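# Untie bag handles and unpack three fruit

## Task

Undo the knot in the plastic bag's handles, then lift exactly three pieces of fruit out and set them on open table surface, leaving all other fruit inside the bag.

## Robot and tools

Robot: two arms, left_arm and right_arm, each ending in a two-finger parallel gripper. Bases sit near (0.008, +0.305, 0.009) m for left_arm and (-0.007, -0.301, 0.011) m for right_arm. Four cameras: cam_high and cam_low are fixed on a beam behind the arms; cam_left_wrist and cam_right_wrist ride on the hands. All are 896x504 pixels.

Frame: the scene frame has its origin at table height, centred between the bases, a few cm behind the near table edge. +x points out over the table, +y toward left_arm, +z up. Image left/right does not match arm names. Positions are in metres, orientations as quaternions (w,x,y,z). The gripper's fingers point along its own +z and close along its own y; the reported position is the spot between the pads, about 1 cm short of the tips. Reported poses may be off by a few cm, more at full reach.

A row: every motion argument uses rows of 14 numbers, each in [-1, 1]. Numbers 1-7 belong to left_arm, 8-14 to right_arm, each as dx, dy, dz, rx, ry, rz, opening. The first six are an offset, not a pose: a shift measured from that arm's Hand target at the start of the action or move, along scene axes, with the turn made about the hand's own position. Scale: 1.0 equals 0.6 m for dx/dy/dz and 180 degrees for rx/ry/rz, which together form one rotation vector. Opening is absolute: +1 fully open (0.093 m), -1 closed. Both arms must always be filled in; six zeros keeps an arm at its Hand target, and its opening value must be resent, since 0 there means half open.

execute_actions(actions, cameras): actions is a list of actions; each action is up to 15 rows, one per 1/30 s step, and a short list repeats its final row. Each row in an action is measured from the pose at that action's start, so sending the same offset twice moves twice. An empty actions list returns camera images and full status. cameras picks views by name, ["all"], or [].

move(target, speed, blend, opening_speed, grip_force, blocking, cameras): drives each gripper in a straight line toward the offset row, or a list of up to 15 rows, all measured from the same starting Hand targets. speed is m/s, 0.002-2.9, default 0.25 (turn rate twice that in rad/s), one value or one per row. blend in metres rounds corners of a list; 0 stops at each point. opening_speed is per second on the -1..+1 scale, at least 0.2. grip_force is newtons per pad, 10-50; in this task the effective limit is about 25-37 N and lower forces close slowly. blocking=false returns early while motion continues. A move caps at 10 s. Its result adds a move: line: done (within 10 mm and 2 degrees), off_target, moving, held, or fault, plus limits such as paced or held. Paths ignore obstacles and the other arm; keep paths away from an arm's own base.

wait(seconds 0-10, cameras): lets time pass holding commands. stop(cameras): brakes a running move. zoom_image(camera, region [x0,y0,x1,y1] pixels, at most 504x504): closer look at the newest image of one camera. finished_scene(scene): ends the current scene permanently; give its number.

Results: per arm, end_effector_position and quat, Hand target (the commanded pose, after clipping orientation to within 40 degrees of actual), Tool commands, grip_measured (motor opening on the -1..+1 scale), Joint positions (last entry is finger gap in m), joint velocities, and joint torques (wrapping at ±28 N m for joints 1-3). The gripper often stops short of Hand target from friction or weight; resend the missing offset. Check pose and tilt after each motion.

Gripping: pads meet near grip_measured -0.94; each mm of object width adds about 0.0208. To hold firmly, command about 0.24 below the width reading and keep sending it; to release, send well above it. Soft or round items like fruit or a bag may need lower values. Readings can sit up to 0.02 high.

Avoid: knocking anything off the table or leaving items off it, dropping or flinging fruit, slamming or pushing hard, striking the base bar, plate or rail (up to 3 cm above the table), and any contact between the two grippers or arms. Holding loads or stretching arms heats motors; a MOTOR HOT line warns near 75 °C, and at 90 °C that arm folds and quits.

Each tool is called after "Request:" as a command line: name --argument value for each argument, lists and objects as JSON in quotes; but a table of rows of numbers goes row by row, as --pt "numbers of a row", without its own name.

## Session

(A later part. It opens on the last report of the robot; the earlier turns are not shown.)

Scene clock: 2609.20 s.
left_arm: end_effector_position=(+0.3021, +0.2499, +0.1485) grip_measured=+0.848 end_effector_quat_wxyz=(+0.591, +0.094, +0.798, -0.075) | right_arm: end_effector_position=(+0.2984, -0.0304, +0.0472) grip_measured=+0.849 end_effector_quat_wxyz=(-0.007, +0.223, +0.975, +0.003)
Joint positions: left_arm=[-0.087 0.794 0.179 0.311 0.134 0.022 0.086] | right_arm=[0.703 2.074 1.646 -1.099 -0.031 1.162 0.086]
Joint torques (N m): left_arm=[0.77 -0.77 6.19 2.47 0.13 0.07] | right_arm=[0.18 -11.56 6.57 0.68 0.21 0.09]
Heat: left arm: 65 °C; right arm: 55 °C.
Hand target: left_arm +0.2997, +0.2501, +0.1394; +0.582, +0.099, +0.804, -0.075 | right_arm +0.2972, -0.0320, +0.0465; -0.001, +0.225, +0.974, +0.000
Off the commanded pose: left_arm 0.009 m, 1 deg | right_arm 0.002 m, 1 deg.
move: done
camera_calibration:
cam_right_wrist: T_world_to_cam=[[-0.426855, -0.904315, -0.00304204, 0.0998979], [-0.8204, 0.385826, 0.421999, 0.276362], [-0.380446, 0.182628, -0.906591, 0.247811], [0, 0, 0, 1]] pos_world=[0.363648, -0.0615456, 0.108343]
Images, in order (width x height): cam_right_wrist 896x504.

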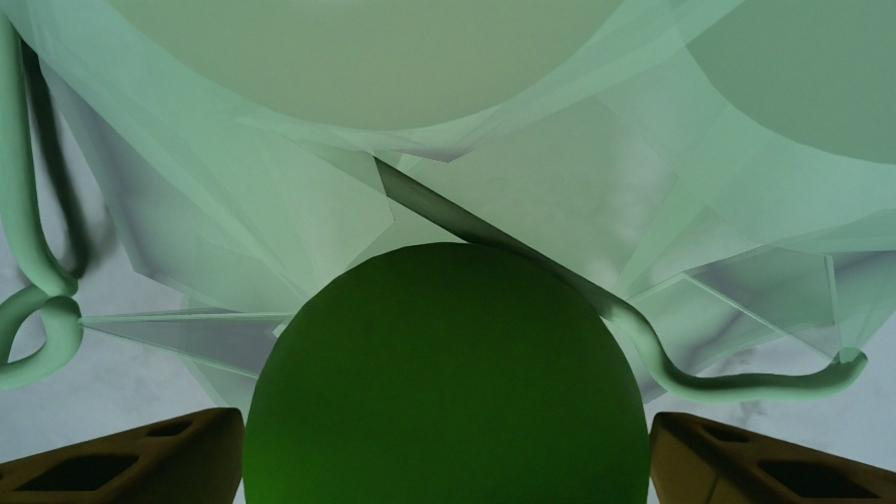

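Request:
move --target '[0,0,0,0,0,0,0.85,0,0,0,0,0,0,0.2]' --opening_speed 0.4

Request:
move --target '[0,0,0,0,0,0,0.85,0,0,0.08,0,0,0,0.2]' --speed 0.05 --cameras '["cam_right_wrist","cam_high","cam_low"]'

Request:
zoom_image --camera "cam_high" --region '[400, 130, 540, 265]'

Request:
zoom_image --camera "cam_low" --region '[240, 230, 420, 370]'

Scene clock: 2620.60 s.
left_arm: end_effector_position=(+0.3021, +0.2499, +0.1485) grip_measured=+0.848 end_effector_quat_wxyz=(+0.591, +0.094, +0.798, -0.075) | right_arm: end_effector_position=(+0.2986, -0.0303, +0.0472) grip_measured=+0.303 end_effector_quat_wxyz=(-0.007, +0.223, +0.975, +0.003)
Joint positions: left_arm=[-0.087 0.794 0.179 0.311 0.134 0.022 0.086] | right_arm=[0.703 2.074 1.646 -1.099 -0.031 1.162 0.06]
Joint torques (N m): left_arm=[0.75 -0.85 6.26 2.47 0.14 0.09] | right_arm=[0.23 -11.66 6.45 0.68 0.21 0.07]
Heat: left arm: 65 °C; right arm: 54 °C.
Hand target: left_arm +0.2997, +0.2501, +0.1394; +0.582, +0.099, +0.804, -0.075 | right_arm +0.2972, -0.0320, +0.0465; -0.001, +0.225, +0.974, +0.000
Off the commanded pose: left_arm 0.009 m, 1 deg | right_arm 0.002 m, 1 deg.
move: done

Scene clock: 2622.20 s.
left_arm: end_effector_position=(+0.3021, +0.2499, +0.1485) grip_measured=+0.848 end_effector_quat_wxyz=(+0.591, +0.094, +0.798, -0.075) | right_arm: end_effector_position=(+0.2938, -0.0339, +0.0707) grip_measured=+0.303 end_effector_quat_wxyz=(-0.020, +0.224, +0.974, -0.014)
Joint positions: left_arm=[-0.087 0.794 0.179 0.311 0.134 0.022 0.086] | right_arm=[0.703 2.074 1.74 -1.236 -0.031 1.162 0.06]
Joint torques (N m): left_arm=[0.75 -0.79 6.26 2.46 0.14 0.08] | right_arm=[0.02 -14.49 11.28 0.11 0.23 0.09]
Heat: left arm: 65 °C; right arm: 54 °C.
Hand target: left_arm +0.2997, +0.2501, +0.1394; +0.582, +0.099, +0.804, -0.075 | right_arm +0.2972, -0.0319, +0.0945; -0.001, +0.225, +0.974, +0.000
Off the commanded pose: left_arm 0.009 m, 1 deg | right_arm 0.024 m, 3 deg.
move: off_target (right_arm)
camera_calibration:
cam_right_wrist: T_world_to_cam=[[-0.426893, -0.903599, 0.0356381, 0.092091], [-0.80638, 0.398208, 0.437243, 0.259228], [-0.409284, 0.157918, -0.898637, 0.275085], [0, 0, 0, 1]] pos_world=[0.360937, -0.0634542, 0.130574]
Images, in order (width x height): cam_high 896x504, cam_low 896x504, cam_right_wrist 896x504.

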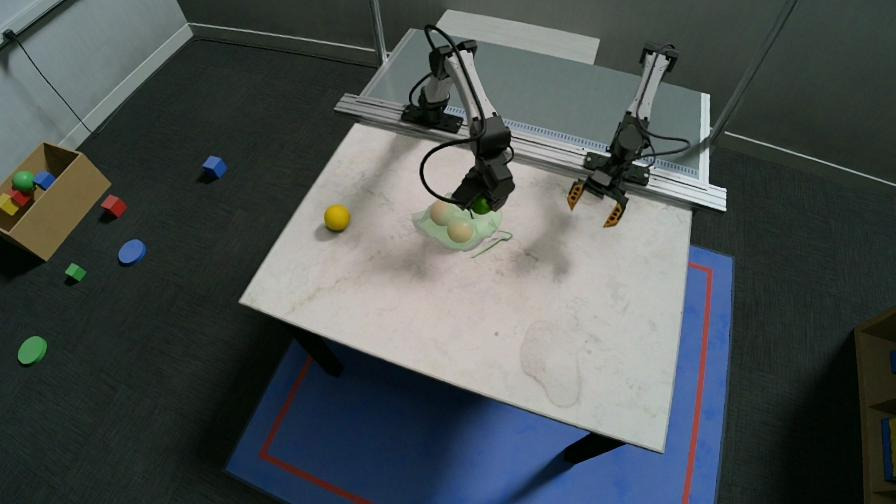

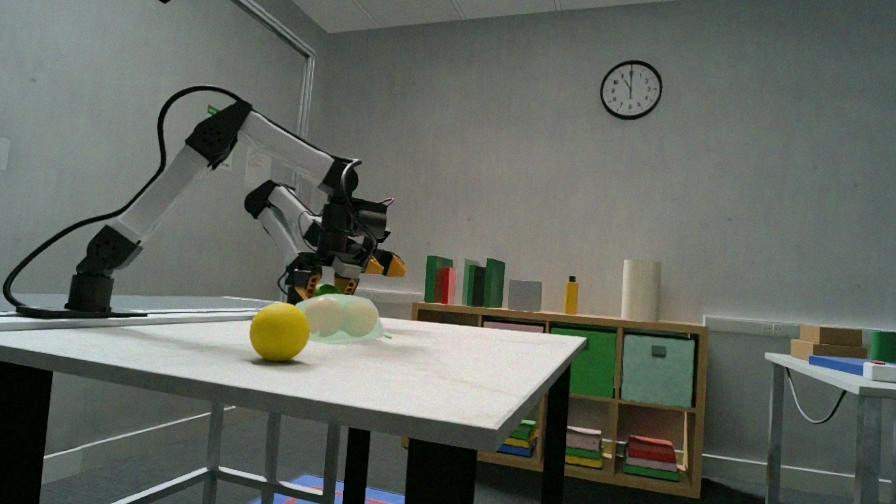

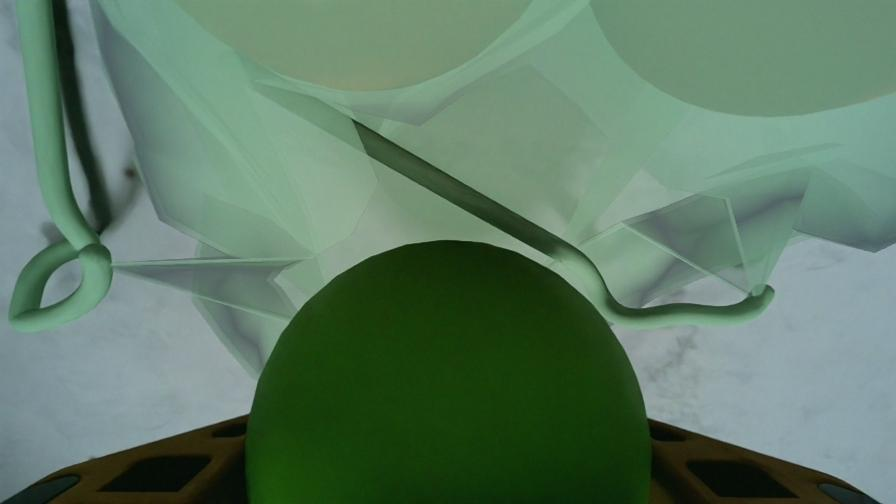

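Scaled by 3.600 from the camera's 896x504 image, which has a finer 1280x720 frame.

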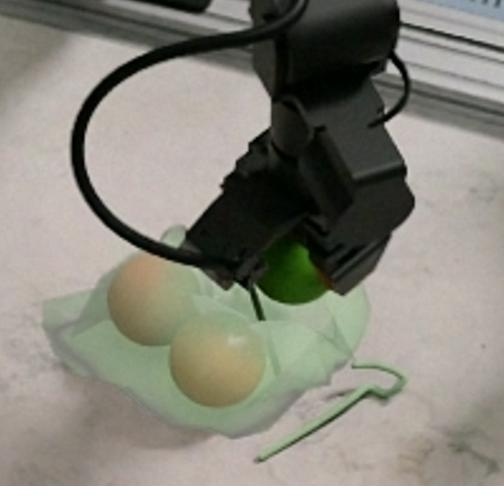

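Scaled by 2.800 from the camera's 896x504 image, which has a finer 1280x720 frame.

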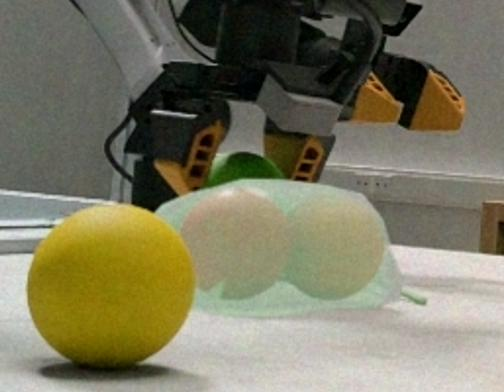

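Request:
move --pt "0 0 0 0 0 0 0.85 0 0 0.09 0 0 0 0.2" --pt "0 0 0 0 0 0 0.85 -0.06 0.12 0.09 0 0 0 0.2" --speed 0.08 --cameras '["cam_right_wrist","cam_high","cam_low"]'

Request:
zoom_image --camera "cam_high" --region '[400, 130, 540, 265]'

Request:
zoom_image --camera "cam_low" --region '[240, 230, 420, 370]'

Scene clock: 2649.43 s.
left_arm: end_effector_position=(+0.3021, +0.2499, +0.1485) grip_measured=+0.848 end_effector_quat_wxyz=(+0.591, +0.094, +0.798, -0.075) | right_arm: end_effector_position=(+0.2597, +0.0411, +0.1470) grip_measured=+0.303 end_effector_quat_wxyz=(-0.005, +0.221, +0.975, +0.008)
Joint positions: left_arm=[-0.087 0.794 0.179 0.311 0.134 0.022 0.086] | right_arm=[0.89 2.17 2.203 -1.543 -0.022 1.345 0.06]
Joint torques (N m): left_arm=[0.77 -0.76 6.24 2.46 0.13 0.08] | right_arm=[-0.21 -9.88 11.36 0.24 0.22 0.08]
Heat: left arm: 65 °C; right arm: 57 °C.
Hand target: left_arm +0.2997, +0.2501, +0.1394; +0.582, +0.099, +0.804, -0.075 | right_arm +0.2612, +0.0401, +0.1485; -0.001, +0.225, +0.974, +0.000
Off the commanded pose: left_arm 0.009 m, 1 deg | right_arm 0.002 m, 1 deg.
move: done
camera_calibration:
cam_right_wrist: T_world_to_cam=[[-0.42306, -0.905996, -0.0138334, 0.148972], [-0.824889, 0.378779, 0.419624, 0.176719], [-0.374938, 0.188937, -0.907592, 0.308985], [0, 0, 0, 1]] pos_world=[0.324648, 0.00965195, 0.208338]
Images, in order (width x height): cam_high 896x504, cam_low 896x504, cam_right_wrist 896x504.

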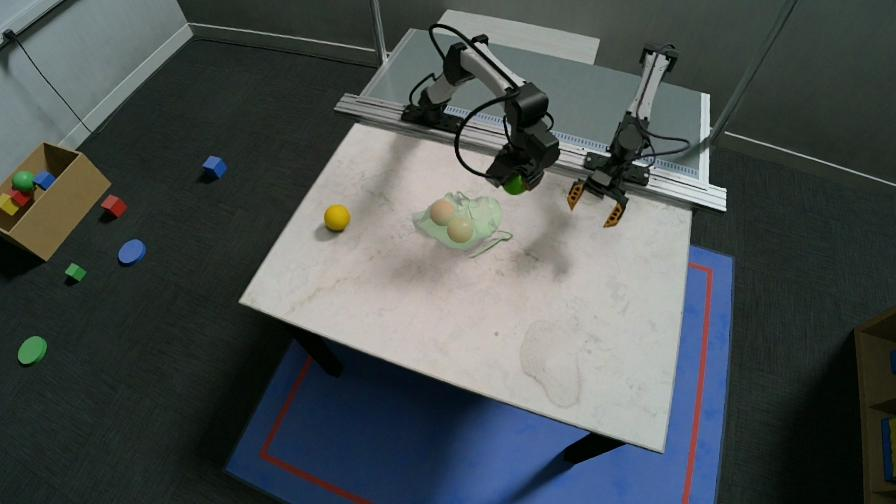

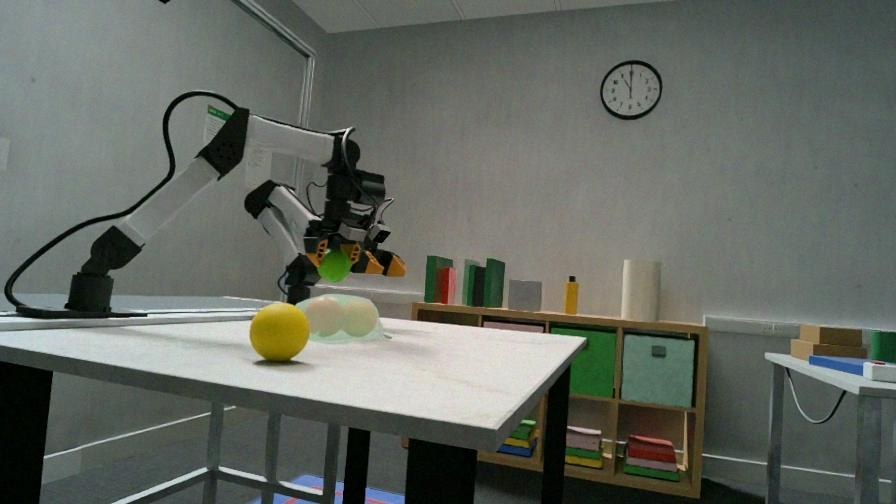

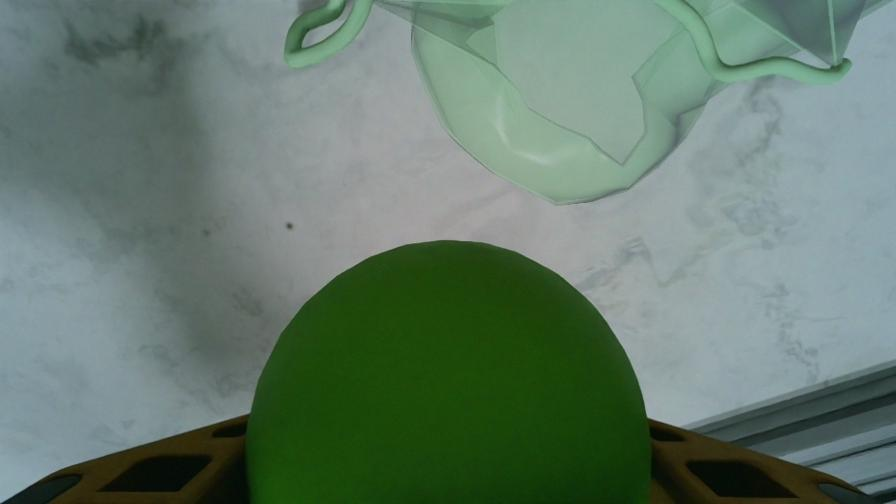

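Scaled by 3.600 from the camera's 896x504 image, which has a finer 1280x720 frame.

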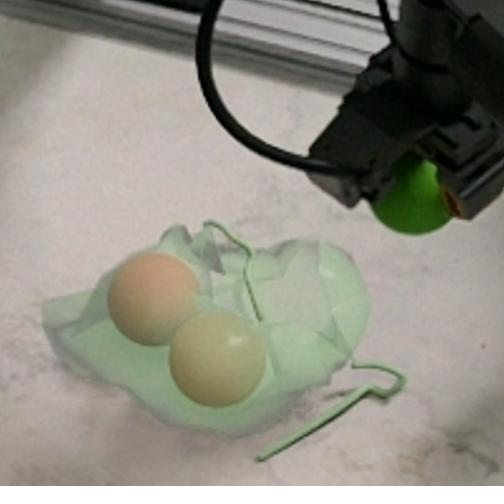

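Scaled by 2.800 from the camera's 896x504 image, which has a finer 1280x720 frame.

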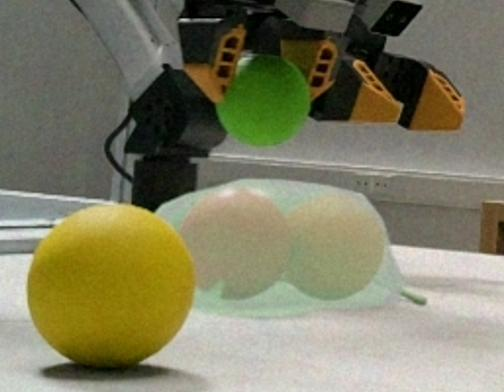

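Request:
move --pt "0 0 0 0 0 0 0.85 -0.03 0.045 -0.05 0 0 0 0.2" --pt "0 0 0 0 0 0 0.85 -0.03 0.045 -0.145 0 0 0 0.2" --speed 0.09 --blend '[0.02,0]' --cameras '["cam_low"]'

Request:
zoom_image --camera "cam_low" --region '[240, 230, 420, 370]'

Scene clock: 2664.00 s.
left_arm: end_effector_position=(+0.3021, +0.2499, +0.1485) grip_measured=+0.848 end_effector_quat_wxyz=(+0.591, +0.094, +0.798, -0.075) | right_arm: end_effector_position=(+0.2445, +0.0685, +0.0708) grip_measured=+0.303 end_effector_quat_wxyz=(-0.004, +0.224, +0.975, +0.011)
Joint positions: left_arm=[-0.087 0.794 0.179 0.311 0.134 0.022 0.086] | right_arm=[0.958 2.198 1.945 -1.251 -0.018 1.418 0.06]
Joint torques (N m): left_arm=[0.7 -0.8 6.27 2.47 0.13 0.07] | right_arm=[0.34 -10.59 7.05 0.69 0.19 0.08]
Heat: left arm: 65 °C; right arm: 58 °C.
Hand target: left_arm +0.2997, +0.2501, +0.1394; +0.582, +0.099, +0.804, -0.075 | right_arm +0.2432, +0.0671, +0.0616; -0.001, +0.225, +0.974, +0.000
Off the commanded pose: left_arm 0.009 m, 1 deg | right_arm 0.009 m, 1 deg.
move: done
Images, in order (width x height): cam_low 896x504.

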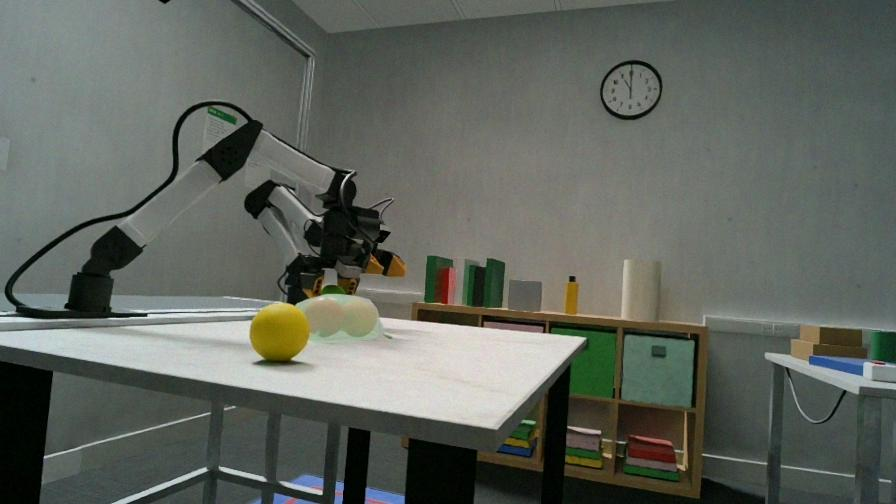

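Scaled by 2.800 from the camera's 896x504 image, which has a finer 1280x720 frame.

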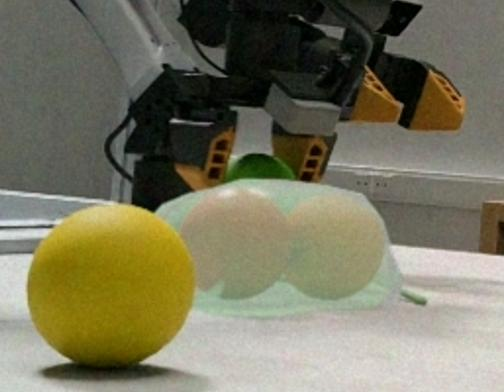

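Request:
move --target '[0,0,0,0,0,0,0.85,0,0,-0.036,0,0,0,0.2]' --speed 0.04

Scene clock: 2673.70 s.
left_arm: end_effector_position=(+0.3021, +0.2499, +0.1485) grip_measured=+0.848 end_effector_quat_wxyz=(+0.591, +0.094, +0.798, -0.075) | right_arm: end_effector_position=(+0.2450, +0.0690, +0.0498) grip_measured=+0.303 end_effector_quat_wxyz=(-0.004, +0.224, +0.975, +0.011)
Joint positions: left_arm=[-0.087 0.794 0.179 0.311 0.134 0.022 0.086] | right_arm=[0.958 2.209 1.88 -1.173 -0.018 1.418 0.06]
Joint torques (N m): left_arm=[0.72 -0.84 6.34 2.47 0.14 0.06] | right_arm=[0.17 -10.4 6.9 0.71 0.19 0.08]
Heat: left arm: 65 °C; right arm: 56 °C.
Hand target: left_arm +0.2997, +0.2501, +0.1394; +0.582, +0.099, +0.804, -0.075 | right_arm +0.2432, +0.0670, +0.0399; -0.001, +0.225, +0.974, +0.000
Off the commanded pose: left_arm 0.009 m, 1 deg | right_arm 0.010 m, 1 deg.
move: done

Request:
move --target '[0,0,0,0,0,0,0.85,0,0,-0.006,0,0,0,0.2]' --speed 0.03

Request:
move --target '[0,0,0,0,0,0,0.85,0,0,0,0,0,0,0.8]' --opening_speed 0.4 --cameras '["cam_right_wrist"]'

Scene clock: 2681.03 s.
left_arm: end_effector_position=(+0.3021, +0.2499, +0.1485) grip_measured=+0.848 end_effector_quat_wxyz=(+0.591, +0.094, +0.798, -0.075) | right_arm: end_effector_position=(+0.2454, +0.0695, +0.0477) grip_measured=+0.303 end_effector_quat_wxyz=(-0.003, +0.224, +0.975, +0.013)
Joint positions: left_arm=[-0.087 0.794 0.179 0.311 0.134 0.022 0.086] | right_arm=[0.958 2.209 1.871 -1.161 -0.018 1.418 0.06]
Joint torques (N m): left_arm=[0.73 -0.81 6.31 2.47 0.14 0.07] | right_arm=[0.24 -10.21 6.72 0.69 0.22 0.11]
Heat: left arm: 65 °C; right arm: 55 °C.
Hand target: left_arm +0.2997, +0.2501, +0.1394; +0.582, +0.099, +0.804, -0.075 | right_arm +0.2433, +0.0670, +0.0363; -0.001, +0.225, +0.974, +0.000
Off the commanded pose: left_arm 0.009 m, 1 deg | right_arm 0.012 m, 2 deg.
move: off_target (right_arm)

Scene clock: 2682.73 s.
left_arm: end_effector_position=(+0.3021, +0.2499, +0.1485) grip_measured=+0.848 end_effector_quat_wxyz=(+0.591, +0.094, +0.798, -0.075) | right_arm: end_effector_position=(+0.2455, +0.0697, +0.0477) grip_measured=+0.799 end_effector_quat_wxyz=(-0.003, +0.224, +0.975, +0.014)
Joint positions: left_arm=[-0.087 0.794 0.179 0.311 0.134 0.022 0.086] | right_arm=[0.958 2.209 1.871 -1.16 -0.018 1.418 0.084]
Joint torques (N m): left_arm=[0.73 -0.79 6.26 2.45 0.14 0.09] | right_arm=[0.34 -10.14 6.76 0.66 0.21 0.05]
Heat: left arm: 65 °C; right arm: 55 °C.
Hand target: left_arm +0.2997, +0.2501, +0.1394; +0.582, +0.099, +0.804, -0.075 | right_arm +0.2433, +0.0671, +0.0363; -0.001, +0.225, +0.974, +0.000
Off the commanded pose: left_arm 0.009 m, 1 deg | right_arm 0.012 m, 2 deg.
move: off_target (right_arm)
camera_calibration:
cam_right_wrist: T_world_to_cam=[[-0.427843, -0.903493, -0.0255172, 0.169063], [-0.825623, 0.379168, 0.417827, 0.196177], [-0.367828, 0.199832, -0.908168, 0.205674], [0, 0, 0, 1]] pos_world=[0.309953, 0.0372628, 0.109133]
Images, in order (width x height): cam_right_wrist 896x504.

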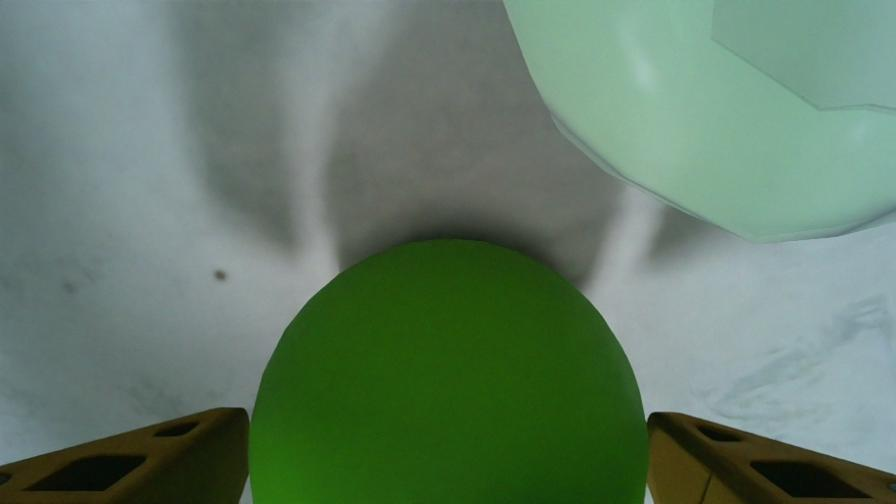

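Released on the bare table. Rise straight up.

Request:
move --target '[0,0,0,0,0,0,0.85,0.002,0.002,0.24,0,0,0,0.8]' --speed 0.08

Request:
move --target '[0,0,0,0,0,0,0.85,0.09,-0.24,0.0,0,0,0,0.8]' --speed 0.15 --cameras '["cam_right_wrist","cam_high","cam_low"]'

Request:
zoom_image --camera "cam_high" --region '[400, 130, 540, 265]'

Scene clock: 2697.13 s.
left_arm: end_effector_position=(+0.3021, +0.2499, +0.1485) grip_measured=+0.848 end_effector_quat_wxyz=(+0.591, +0.094, +0.798, -0.075) | right_arm: end_effector_position=(+0.2457, +0.0704, +0.1509) grip_measured=+0.799 end_effector_quat_wxyz=(+0.002, +0.224, +0.974, +0.024)
Joint positions: left_arm=[-0.087 0.794 0.179 0.311 0.134 0.022 0.086] | right_arm=[0.958 2.218 2.298 -1.556 -0.018 1.418 0.084]
Joint torques (N m): left_arm=[0.73 -0.73 6.27 2.46 0.12 0.09] | right_arm=[0.1 -16.27 11.07 0.37 0.23 0.08]
Heat: left arm: 65 °C; right arm: 55 °C.
Hand target: left_arm +0.2997, +0.2501, +0.1394; +0.582, +0.099, +0.804, -0.075 | right_arm +0.2445, +0.0682, +0.1803; -0.001, +0.225, +0.974, +0.000
Off the commanded pose: left_arm 0.009 m, 1 deg | right_arm 0.030 m, 3 deg.
joint sent to its limit (right arm) — joint 4 (wrist pitch), lower limit. The joint targets are off in orientation, not in position.
move: off_target (right_arm)

Scene clock: 2698.90 s.
left_arm: end_effector_position=(+0.3021, +0.2499, +0.1485) grip_measured=+0.848 end_effector_quat_wxyz=(+0.591, +0.094, +0.798, -0.075) | right_arm: end_effector_position=(+0.3052, -0.0710, +0.1681) grip_measured=+0.799 end_effector_quat_wxyz=(-0.005, +0.228, +0.974, -0.007)
Joint positions: left_arm=[-0.087 0.794 0.179 0.311 0.134 0.022 0.086] | right_arm=[0.611 1.995 2.008 -1.555 -0.018 1.079 0.084]
Joint torques (N m): left_arm=[0.76 -0.81 6.28 2.45 0.14 0.09] | right_arm=[-0.38 -14.02 6.35 0.35 0.03 -0.11]
Heat: left arm: 65 °C; right arm: 55 °C.
Hand target: left_arm +0.2997, +0.2501, +0.1394; +0.582, +0.099, +0.804, -0.075 | right_arm +0.2985, -0.0758, +0.1802; -0.001, +0.225, +0.974, +0.000
Off the commanded pose: left_arm 0.009 m, 1 deg | right_arm 0.015 m, 1 deg.
move: off_target (right_arm)
camera_calibration:
cam_right_wrist: T_world_to_cam=[[-0.435454, -0.90007, 0.0159524, 0.0661244], [-0.81656, 0.402388, 0.4139, 0.247982], [-0.378958, 0.167209, -0.910182, 0.366441], [0, 0, 0, 1]] pos_world=[0.370152, -0.10154, 0.229834]
Images, in order (width x height): cam_high 896x504, cam_low 896x504, cam_right_wrist 896x504.

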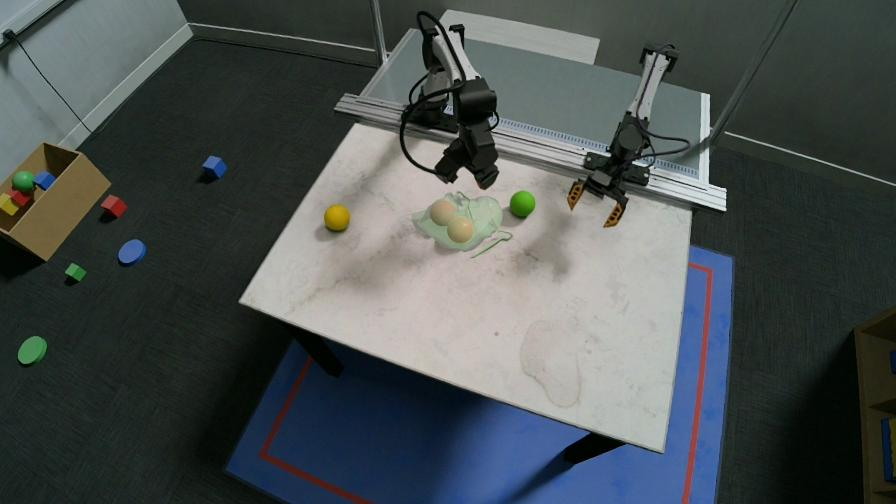

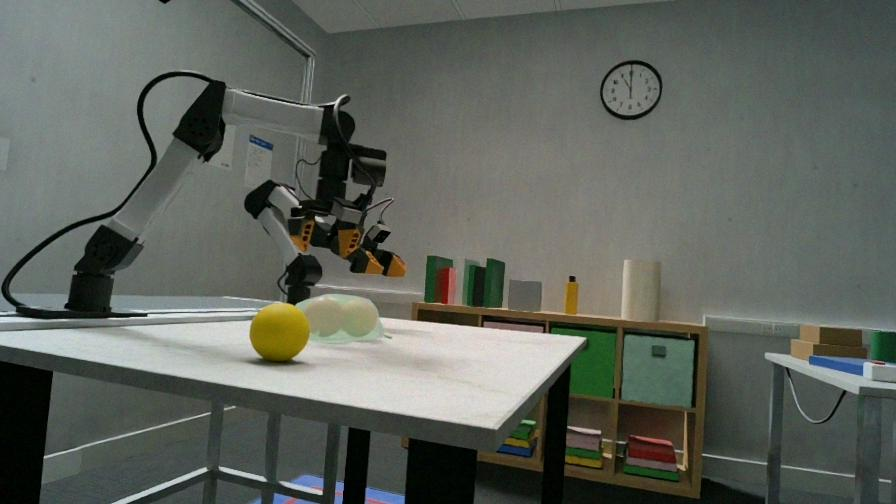

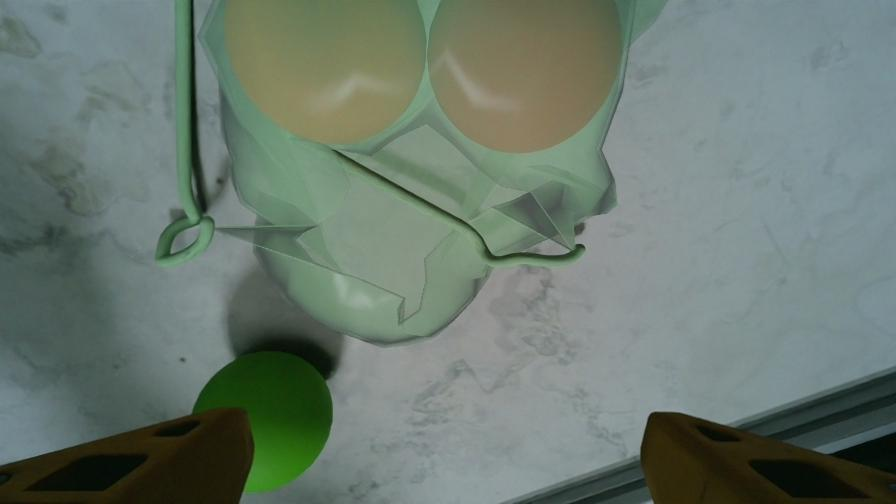

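Scaled by 3.600 from the camera's 896x504 image, which has a finer 1280x720 frame.

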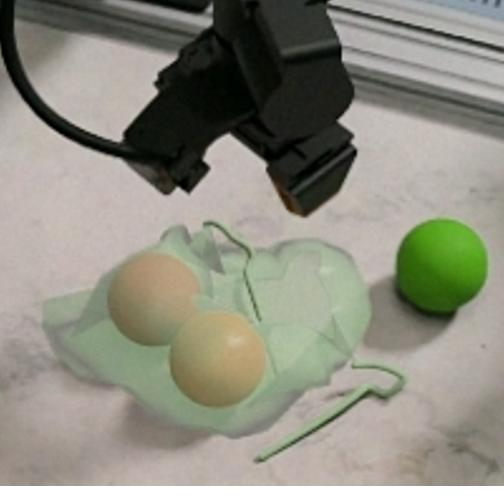

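Request:
zoom_image --camera "cam_right_wrist" --region '[150, 80, 650, 360]'

Scaled by 1.008 from the camera's 896x504 image, which has a finer 1280x720 frame.

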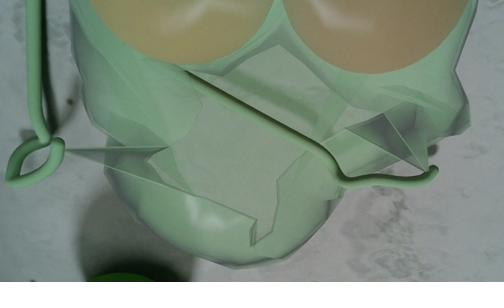

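Request:
move --target '[0,0,0,0,0,0,0.85,-0.02,-0.04,-0.05,0,0,0.62,0.3]' --speed 0.3 --cameras '["cam_right_wrist"]'

Scene clock: 2784.57 s.
left_arm: end_effector_position=(+0.3021, +0.2499, +0.1485) grip_measured=+0.848 end_effector_quat_wxyz=(+0.591, +0.094, +0.798, -0.075) | right_arm: end_effector_position=(+0.2864, -0.0961, +0.1409) grip_measured=+0.301 end_effector_quat_wxyz=(+0.017, +0.679, -0.733, -0.001)
Joint positions: left_arm=[-0.087 0.794 0.179 0.311 0.134 0.022 0.086] | right_arm=[0.585 1.869 1.719 -1.41 -0.018 -0.901 0.06]
Joint torques (N m): left_arm=[0.75 -0.75 6.2 2.44 0.13 0.08] | right_arm=[-0.95 -12.62 6.5 0.61 -0.02 -0.08]
Heat: left arm: 65 °C; right arm: 56 °C.
Hand target: left_arm +0.2997, +0.2501, +0.1394; +0.582, +0.099, +0.804, -0.075 | right_arm +0.2865, -0.0998, +0.1502; +0.000, +0.679, -0.734, +0.001
Off the commanded pose: left_arm 0.009 m, 1 deg | right_arm 0.010 m, 2 deg.
move: done
camera_calibration:
cam_right_wrist: T_world_to_cam=[[0.997394, -0.067354, -0.0258715, -0.288674], [-0.0497555, -0.901735, 0.429416, -0.0930975], [-0.0522521, -0.42701, -0.902736, 0.187034], [0, 0, 0, 1]] pos_world=[0.293062, -0.0235274, 0.201351]
Images, in order (width x height): cam_right_wrist 896x504.

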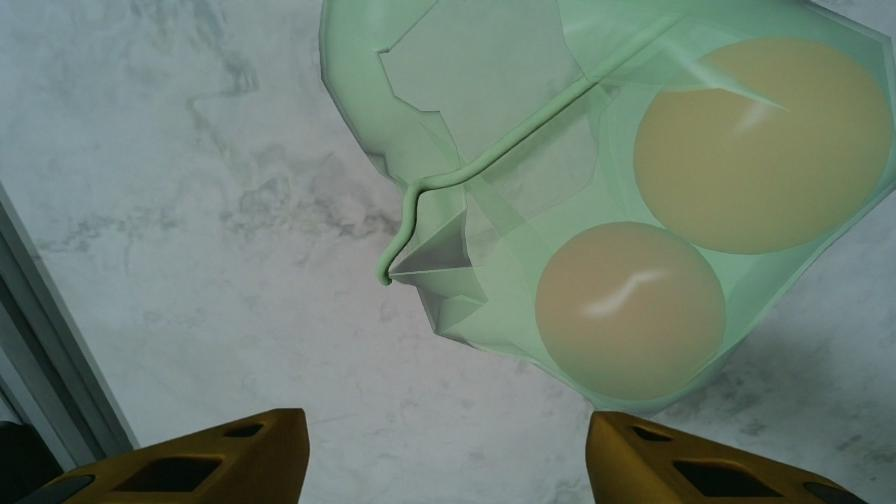

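Request:
move --target '[0,0,0,0,0,0,0.85,-0.049,-0.021,-0.15,0,0,-0.07,-0.4]' --speed 0.12 --cameras '["cam_right_wrist"]'

Scene clock: 2810.97 s.
left_arm: end_effector_position=(+0.3021, +0.2499, +0.1485) grip_measured=+0.848 end_effector_quat_wxyz=(+0.591, +0.094, +0.798, -0.075) | right_arm: end_effector_position=(+0.2586, -0.1136, +0.0538) grip_measured=-0.399 end_effector_quat_wxyz=(-0.015, -0.596, +0.803, -0.001)
Joint positions: left_arm=[-0.087 0.794 0.179 0.311 0.134 0.022 0.086] | right_arm=[0.594 1.787 1.261 -1.028 -0.018 -0.674 0.026]
Joint torques (N m): left_arm=[0.76 -0.73 6.22 2.45 0.14 0.08] | right_arm=[0.17 -11.38 6.26 0.66 -0.06 0.06]
Heat: left arm: 65 °C; right arm: 51 °C.
Hand target: left_arm +0.2997, +0.2501, +0.1394; +0.582, +0.099, +0.804, -0.075 | right_arm +0.2571, -0.1123, +0.0602; -0.001, -0.595, +0.804, -0.001
Off the commanded pose: left_arm 0.009 m, 1 deg | right_arm 0.007 m, 2 deg.
move: done
camera_calibration:
cam_right_wrist: T_world_to_cam=[[0.959497, -0.281211, -0.0169109, -0.27932], [-0.246885, -0.868253, 0.430332, -0.0180998], [-0.135697, -0.408727, -0.902512, 0.123199], [0, 0, 0, 1]] pos_world=[0.280256, -0.0439084, 0.114254]
Images, in order (width x height): cam_right_wrist 896x504.

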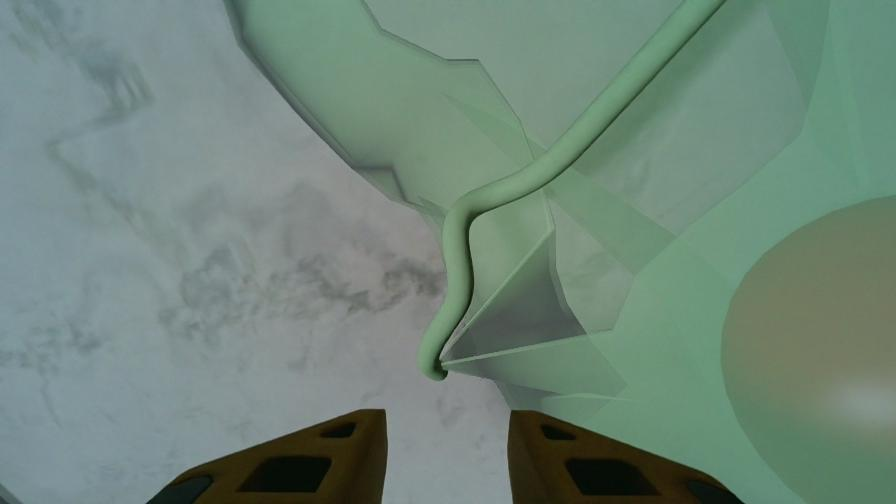

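Request:
move --target '[0,0,0,0,0,0,0.85,0.008,0.019,-0.05,0,0,0,-0.4]' --speed 0.06 --cameras '["cam_right_wrist"]'

Scene clock: 2820.00 s.
left_arm: end_effector_position=(+0.3021, +0.2499, +0.1485) grip_measured=+0.848 end_effector_quat_wxyz=(+0.591, +0.094, +0.798, -0.075) | right_arm: end_effector_position=(+0.2656, -0.1000, +0.0377) grip_measured=-0.399 end_effector_quat_wxyz=(+0.008, -0.596, +0.803, -0.001)
Joint positions: left_arm=[-0.087 0.794 0.179 0.311 0.134 0.022 0.086] | right_arm=[0.617 1.818 1.233 -0.924 -0.018 -0.652 0.026]
Joint torques (N m): left_arm=[0.77 -0.77 6.23 2.46 0.14 0.07] | right_arm=[0.23 -7.28 6.35 0.77 -0.01 0.05]
Heat: left arm: 65 °C; right arm: 51 °C.
Hand target: left_arm +0.2997, +0.2501, +0.1394; +0.582, +0.099, +0.804, -0.075 | right_arm +0.2619, -0.1009, +0.0302; +0.000, -0.595, +0.804, -0.001
Off the commanded pose: left_arm 0.009 m, 1 deg | right_arm 0.008 m, 1 deg.
move: done
camera_calibration:
cam_right_wrist: T_world_to_cam=[[0.959861, -0.280277, 0.0106084, -0.283473], [-0.261243, -0.879633, 0.397489, 0.0062433], [-0.102075, -0.384306, -0.917546, 0.109185], [0, 0, 0, 1]] pos_world=[0.28487, -0.0319987, 0.100707]
Images, in order (width x height): cam_right_wrist 896x504.

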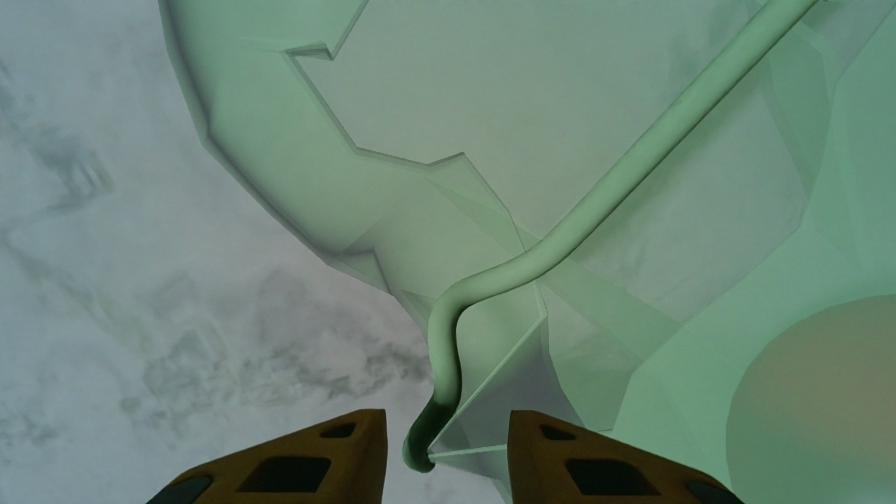

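Request:
move --target '[0,0,0,0,0,0,0.85,-0.005,0,-0.03,0,0,0,-0.5]' --speed 0.04 --cameras '["cam_right_wrist"]'

Scene clock: 2835.60 s.
left_arm: end_effector_position=(+0.3021, +0.2499, +0.1485) grip_measured=+0.848 end_effector_quat_wxyz=(+0.591, +0.094, +0.798, -0.075) | right_arm: end_effector_position=(+0.2632, -0.0996, +0.0202) grip_measured=-0.499 end_effector_quat_wxyz=(+0.009, -0.596, +0.803, -0.001)
Joint positions: left_arm=[-0.087 0.794 0.179 0.311 0.134 0.022 0.086] | right_arm=[0.623 1.838 1.184 -0.853 -0.018 -0.645 0.021]
Joint torques (N m): left_arm=[0.72 -0.77 6.22 2.47 0.13 0.08] | right_arm=[0.18 -7.09 6.17 0.74 -0.03 0.07]
Heat: left arm: 65 °C; right arm: 50 °C.
Hand target: left_arm +0.2997, +0.2501, +0.1394; +0.582, +0.099, +0.804, -0.075 | right_arm +0.2589, -0.1010, +0.0122; -0.001, -0.595, +0.804, -0.001
Off the commanded pose: left_arm 0.009 m, 1 deg | right_arm 0.009 m, 1 deg.
move: done
camera_calibration:
cam_right_wrist: T_world_to_cam=[[0.959752, -0.280618, 0.0114041, -0.280947], [-0.262033, -0.880098, 0.395937, 0.0131355], [-0.10107, -0.38299, -0.918207, 0.0929008], [0, 0, 0, 1]] pos_world=[0.28247, -0.031698, 0.0833052]
Images, in order (width x height): cam_right_wrist 896x504.

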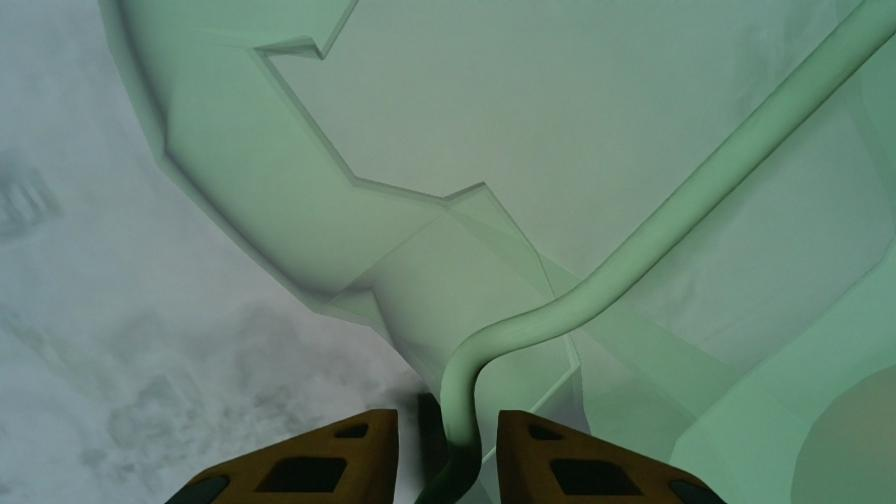

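Request:
move --target '[0,0,0,0,0,0,0.85,0.001,0,-0.013,0,0,0,-0.5]' --speed 0.03

Request:
move --target '[0,0,0,0,0,0,0.85,0,0,0,0,0,0,-1]' --opening_speed 0.5 --cameras '["cam_right_wrist"]'

Scene clock: 2843.90 s.
left_arm: end_effector_position=(+0.3021, +0.2499, +0.1485) grip_measured=+0.848 end_effector_quat_wxyz=(+0.591, +0.094, +0.798, -0.075) | right_arm: end_effector_position=(+0.2650, -0.0983, +0.0170) grip_measured=-0.499 end_effector_quat_wxyz=(+0.013, -0.596, +0.803, -0.001)
Joint positions: left_arm=[-0.087 0.794 0.179 0.311 0.134 0.022 0.086] | right_arm=[0.623 1.845 1.179 -0.834 -0.018 -0.645 0.021]
Joint torques (N m): left_arm=[0.76 -0.8 6.22 2.45 0.14 0.06] | right_arm=[0.09 -6.39 5.33 0.9 -0.06 0.1]
Heat: left arm: 65 °C; right arm: 50 °C.
Hand target: left_arm +0.2997, +0.2501, +0.1394; +0.582, +0.099, +0.804, -0.075 | right_arm +0.2596, -0.1010, +0.0044; +0.000, -0.595, +0.804, -0.001
Off the commanded pose: left_arm 0.009 m, 1 deg | right_arm 0.014 m, 2 deg.
move: off_target (right_arm)

Scene clock: 2845.10 s.
left_arm: end_effector_position=(+0.3021, +0.2499, +0.1485) grip_measured=+0.848 end_effector_quat_wxyz=(+0.591, +0.094, +0.798, -0.075) | right_arm: end_effector_position=(+0.2674, -0.0966, +0.0163) grip_measured=-0.914 end_effector_quat_wxyz=(+0.018, -0.596, +0.803, -0.001)
Joint positions: left_arm=[-0.087 0.794 0.179 0.311 0.134 0.022 0.086] | right_arm=[0.623 1.847 1.179 -0.82 -0.018 -0.645 0.001]
Joint torques (N m): left_arm=[0.76 -0.8 6.31 2.46 0.13 0.07] | right_arm=[0.17 -6.72 5.53 0.78 0.03 0.09]
Heat: left arm: 65 °C; right arm: 50 °C.
Hand target: left_arm +0.2997, +0.2501, +0.1394; +0.582, +0.099, +0.804, -0.075 | right_arm +0.2596, -0.1010, +0.0044; +0.000, -0.595, +0.804, -0.001
Off the commanded pose: left_arm 0.009 m, 1 deg | right_arm 0.015 m, 2 deg.
move: off_target (right_arm)
camera_calibration:
cam_right_wrist: T_world_to_cam=[[0.959612, -0.280407, 0.0227459, -0.284212], [-0.267517, -0.884494, 0.382237, 0.01966], [-0.0870634, -0.372884, -0.923784, 0.0882637], [0, 0, 0, 1]] pos_world=[0.285677, -0.0293937, 0.0804865]
Images, in order (width x height): cam_right_wrist 896x504.

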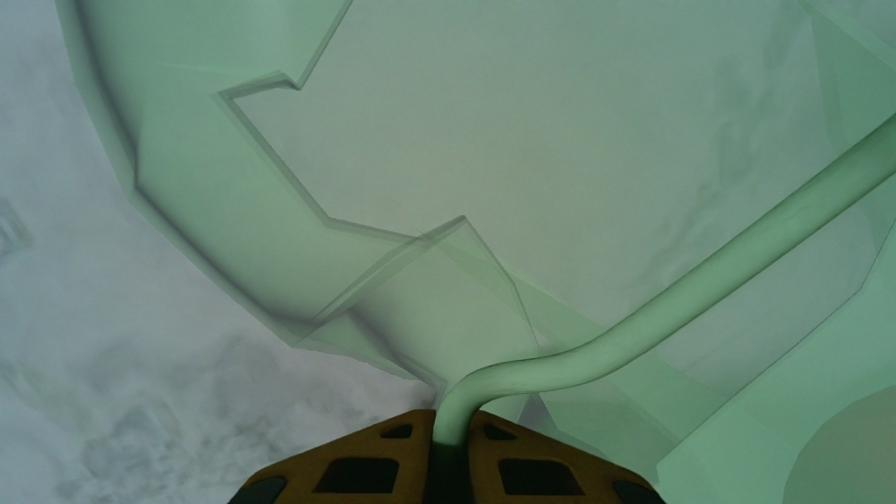

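Request:
move --pt "0 0 0 0 0 0 0.85 0.02 -0.06 0.09 0 0 0 -1" --pt "0 0 0 0 0 0 0.85 0.06 -0.18 0.1 0 0 0 -1" --speed 0.08 --blend '[0.02,0]' --cameras '["cam_right_wrist","cam_high","cam_low"]'

Request:
zoom_image --camera "cam_high" --region '[380, 130, 520, 265]'

Request:
zoom_image --camera "cam_low" --region '[240, 230, 420, 370]'

Scene clock: 2857.50 s.
left_arm: end_effector_position=(+0.3021, +0.2499, +0.1485) grip_measured=+0.848 end_effector_quat_wxyz=(+0.591, +0.094, +0.798, -0.075) | right_arm: end_effector_position=(+0.2905, -0.2106, +0.0485) grip_measured=-0.914 end_effector_quat_wxyz=(-0.019, -0.594, +0.805, +0.000)
Joint positions: left_arm=[-0.087 0.794 0.179 0.311 0.134 0.022 0.086] | right_arm=[0.271 1.761 1.192 -1 -0.021 -0.993 0.001]
Joint torques (N m): left_arm=[0.73 -0.83 6.24 2.46 0.14 0.08] | right_arm=[-0.53 -10.8 10.47 0.23 -0.19 -0.06]
Heat: left arm: 65 °C; right arm: 50 °C.
Hand target: left_arm +0.2997, +0.2501, +0.1394; +0.582, +0.099, +0.804, -0.075 | right_arm +0.2955, -0.2088, +0.0645; +0.000, -0.595, +0.804, -0.001
Off the commanded pose: left_arm 0.009 m, 1 deg | right_arm 0.017 m, 2 deg.
move: off_target (right_arm)
camera_calibration:
cam_right_wrist: T_world_to_cam=[[0.957891, -0.286236, -0.0226525, -0.337642], [-0.248411, -0.865701, 0.434573, -0.0914222], [-0.144001, -0.410647, -0.900352, 0.084943], [0, 0, 0, 1]] pos_world=[0.312946, -0.140908, 0.10856]
Images, in order (width x height): cam_high 896x504, cam_low 896x504, cam_right_wrist 896x504.

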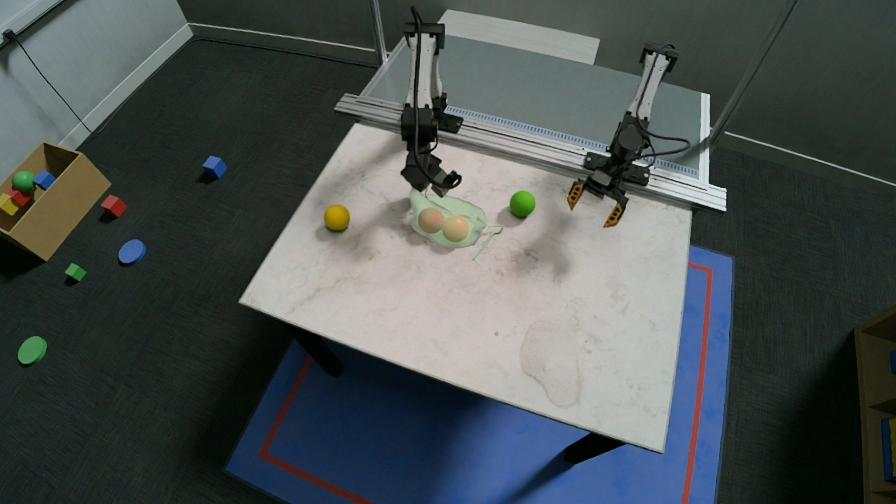

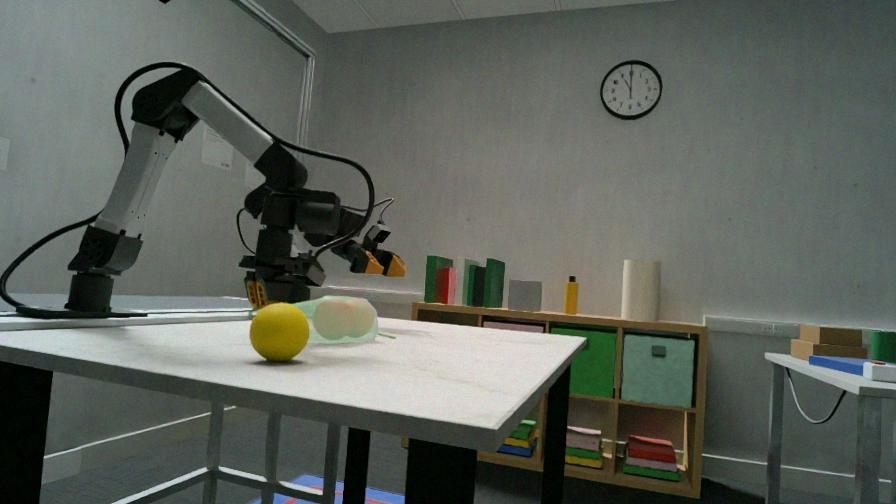

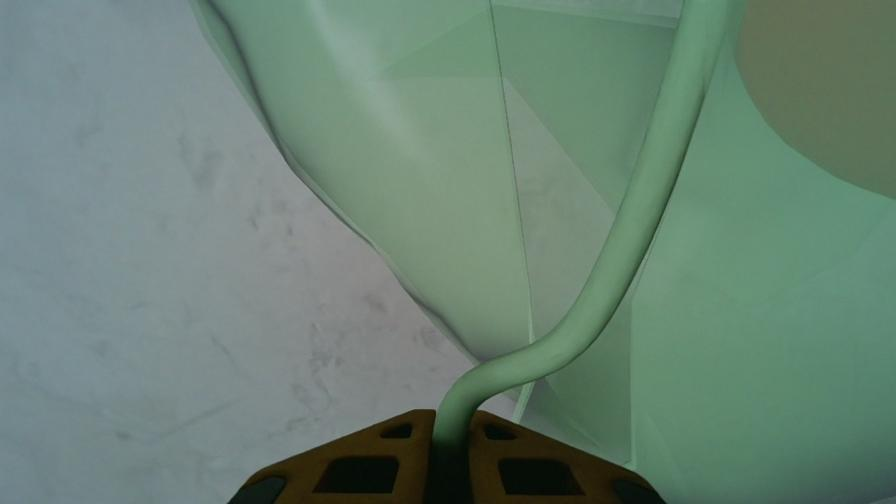

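Scaled by 3.600 from the camera's 896x504 image, which has a finer 1280x720 frame.

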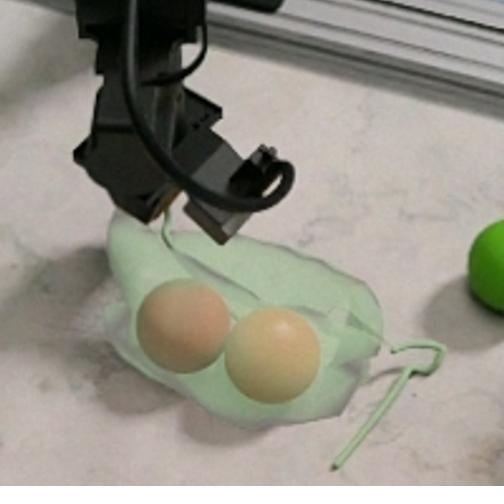

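Scaled by 2.800 from the camera's 896x504 image, which has a finer 1280x720 frame.

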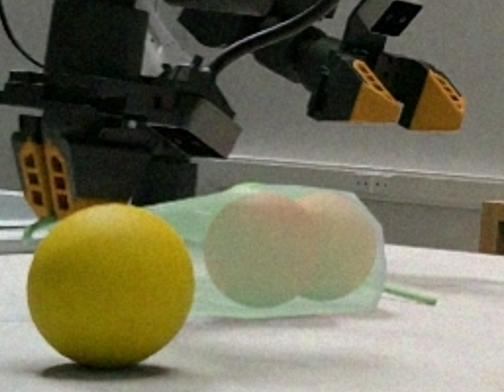

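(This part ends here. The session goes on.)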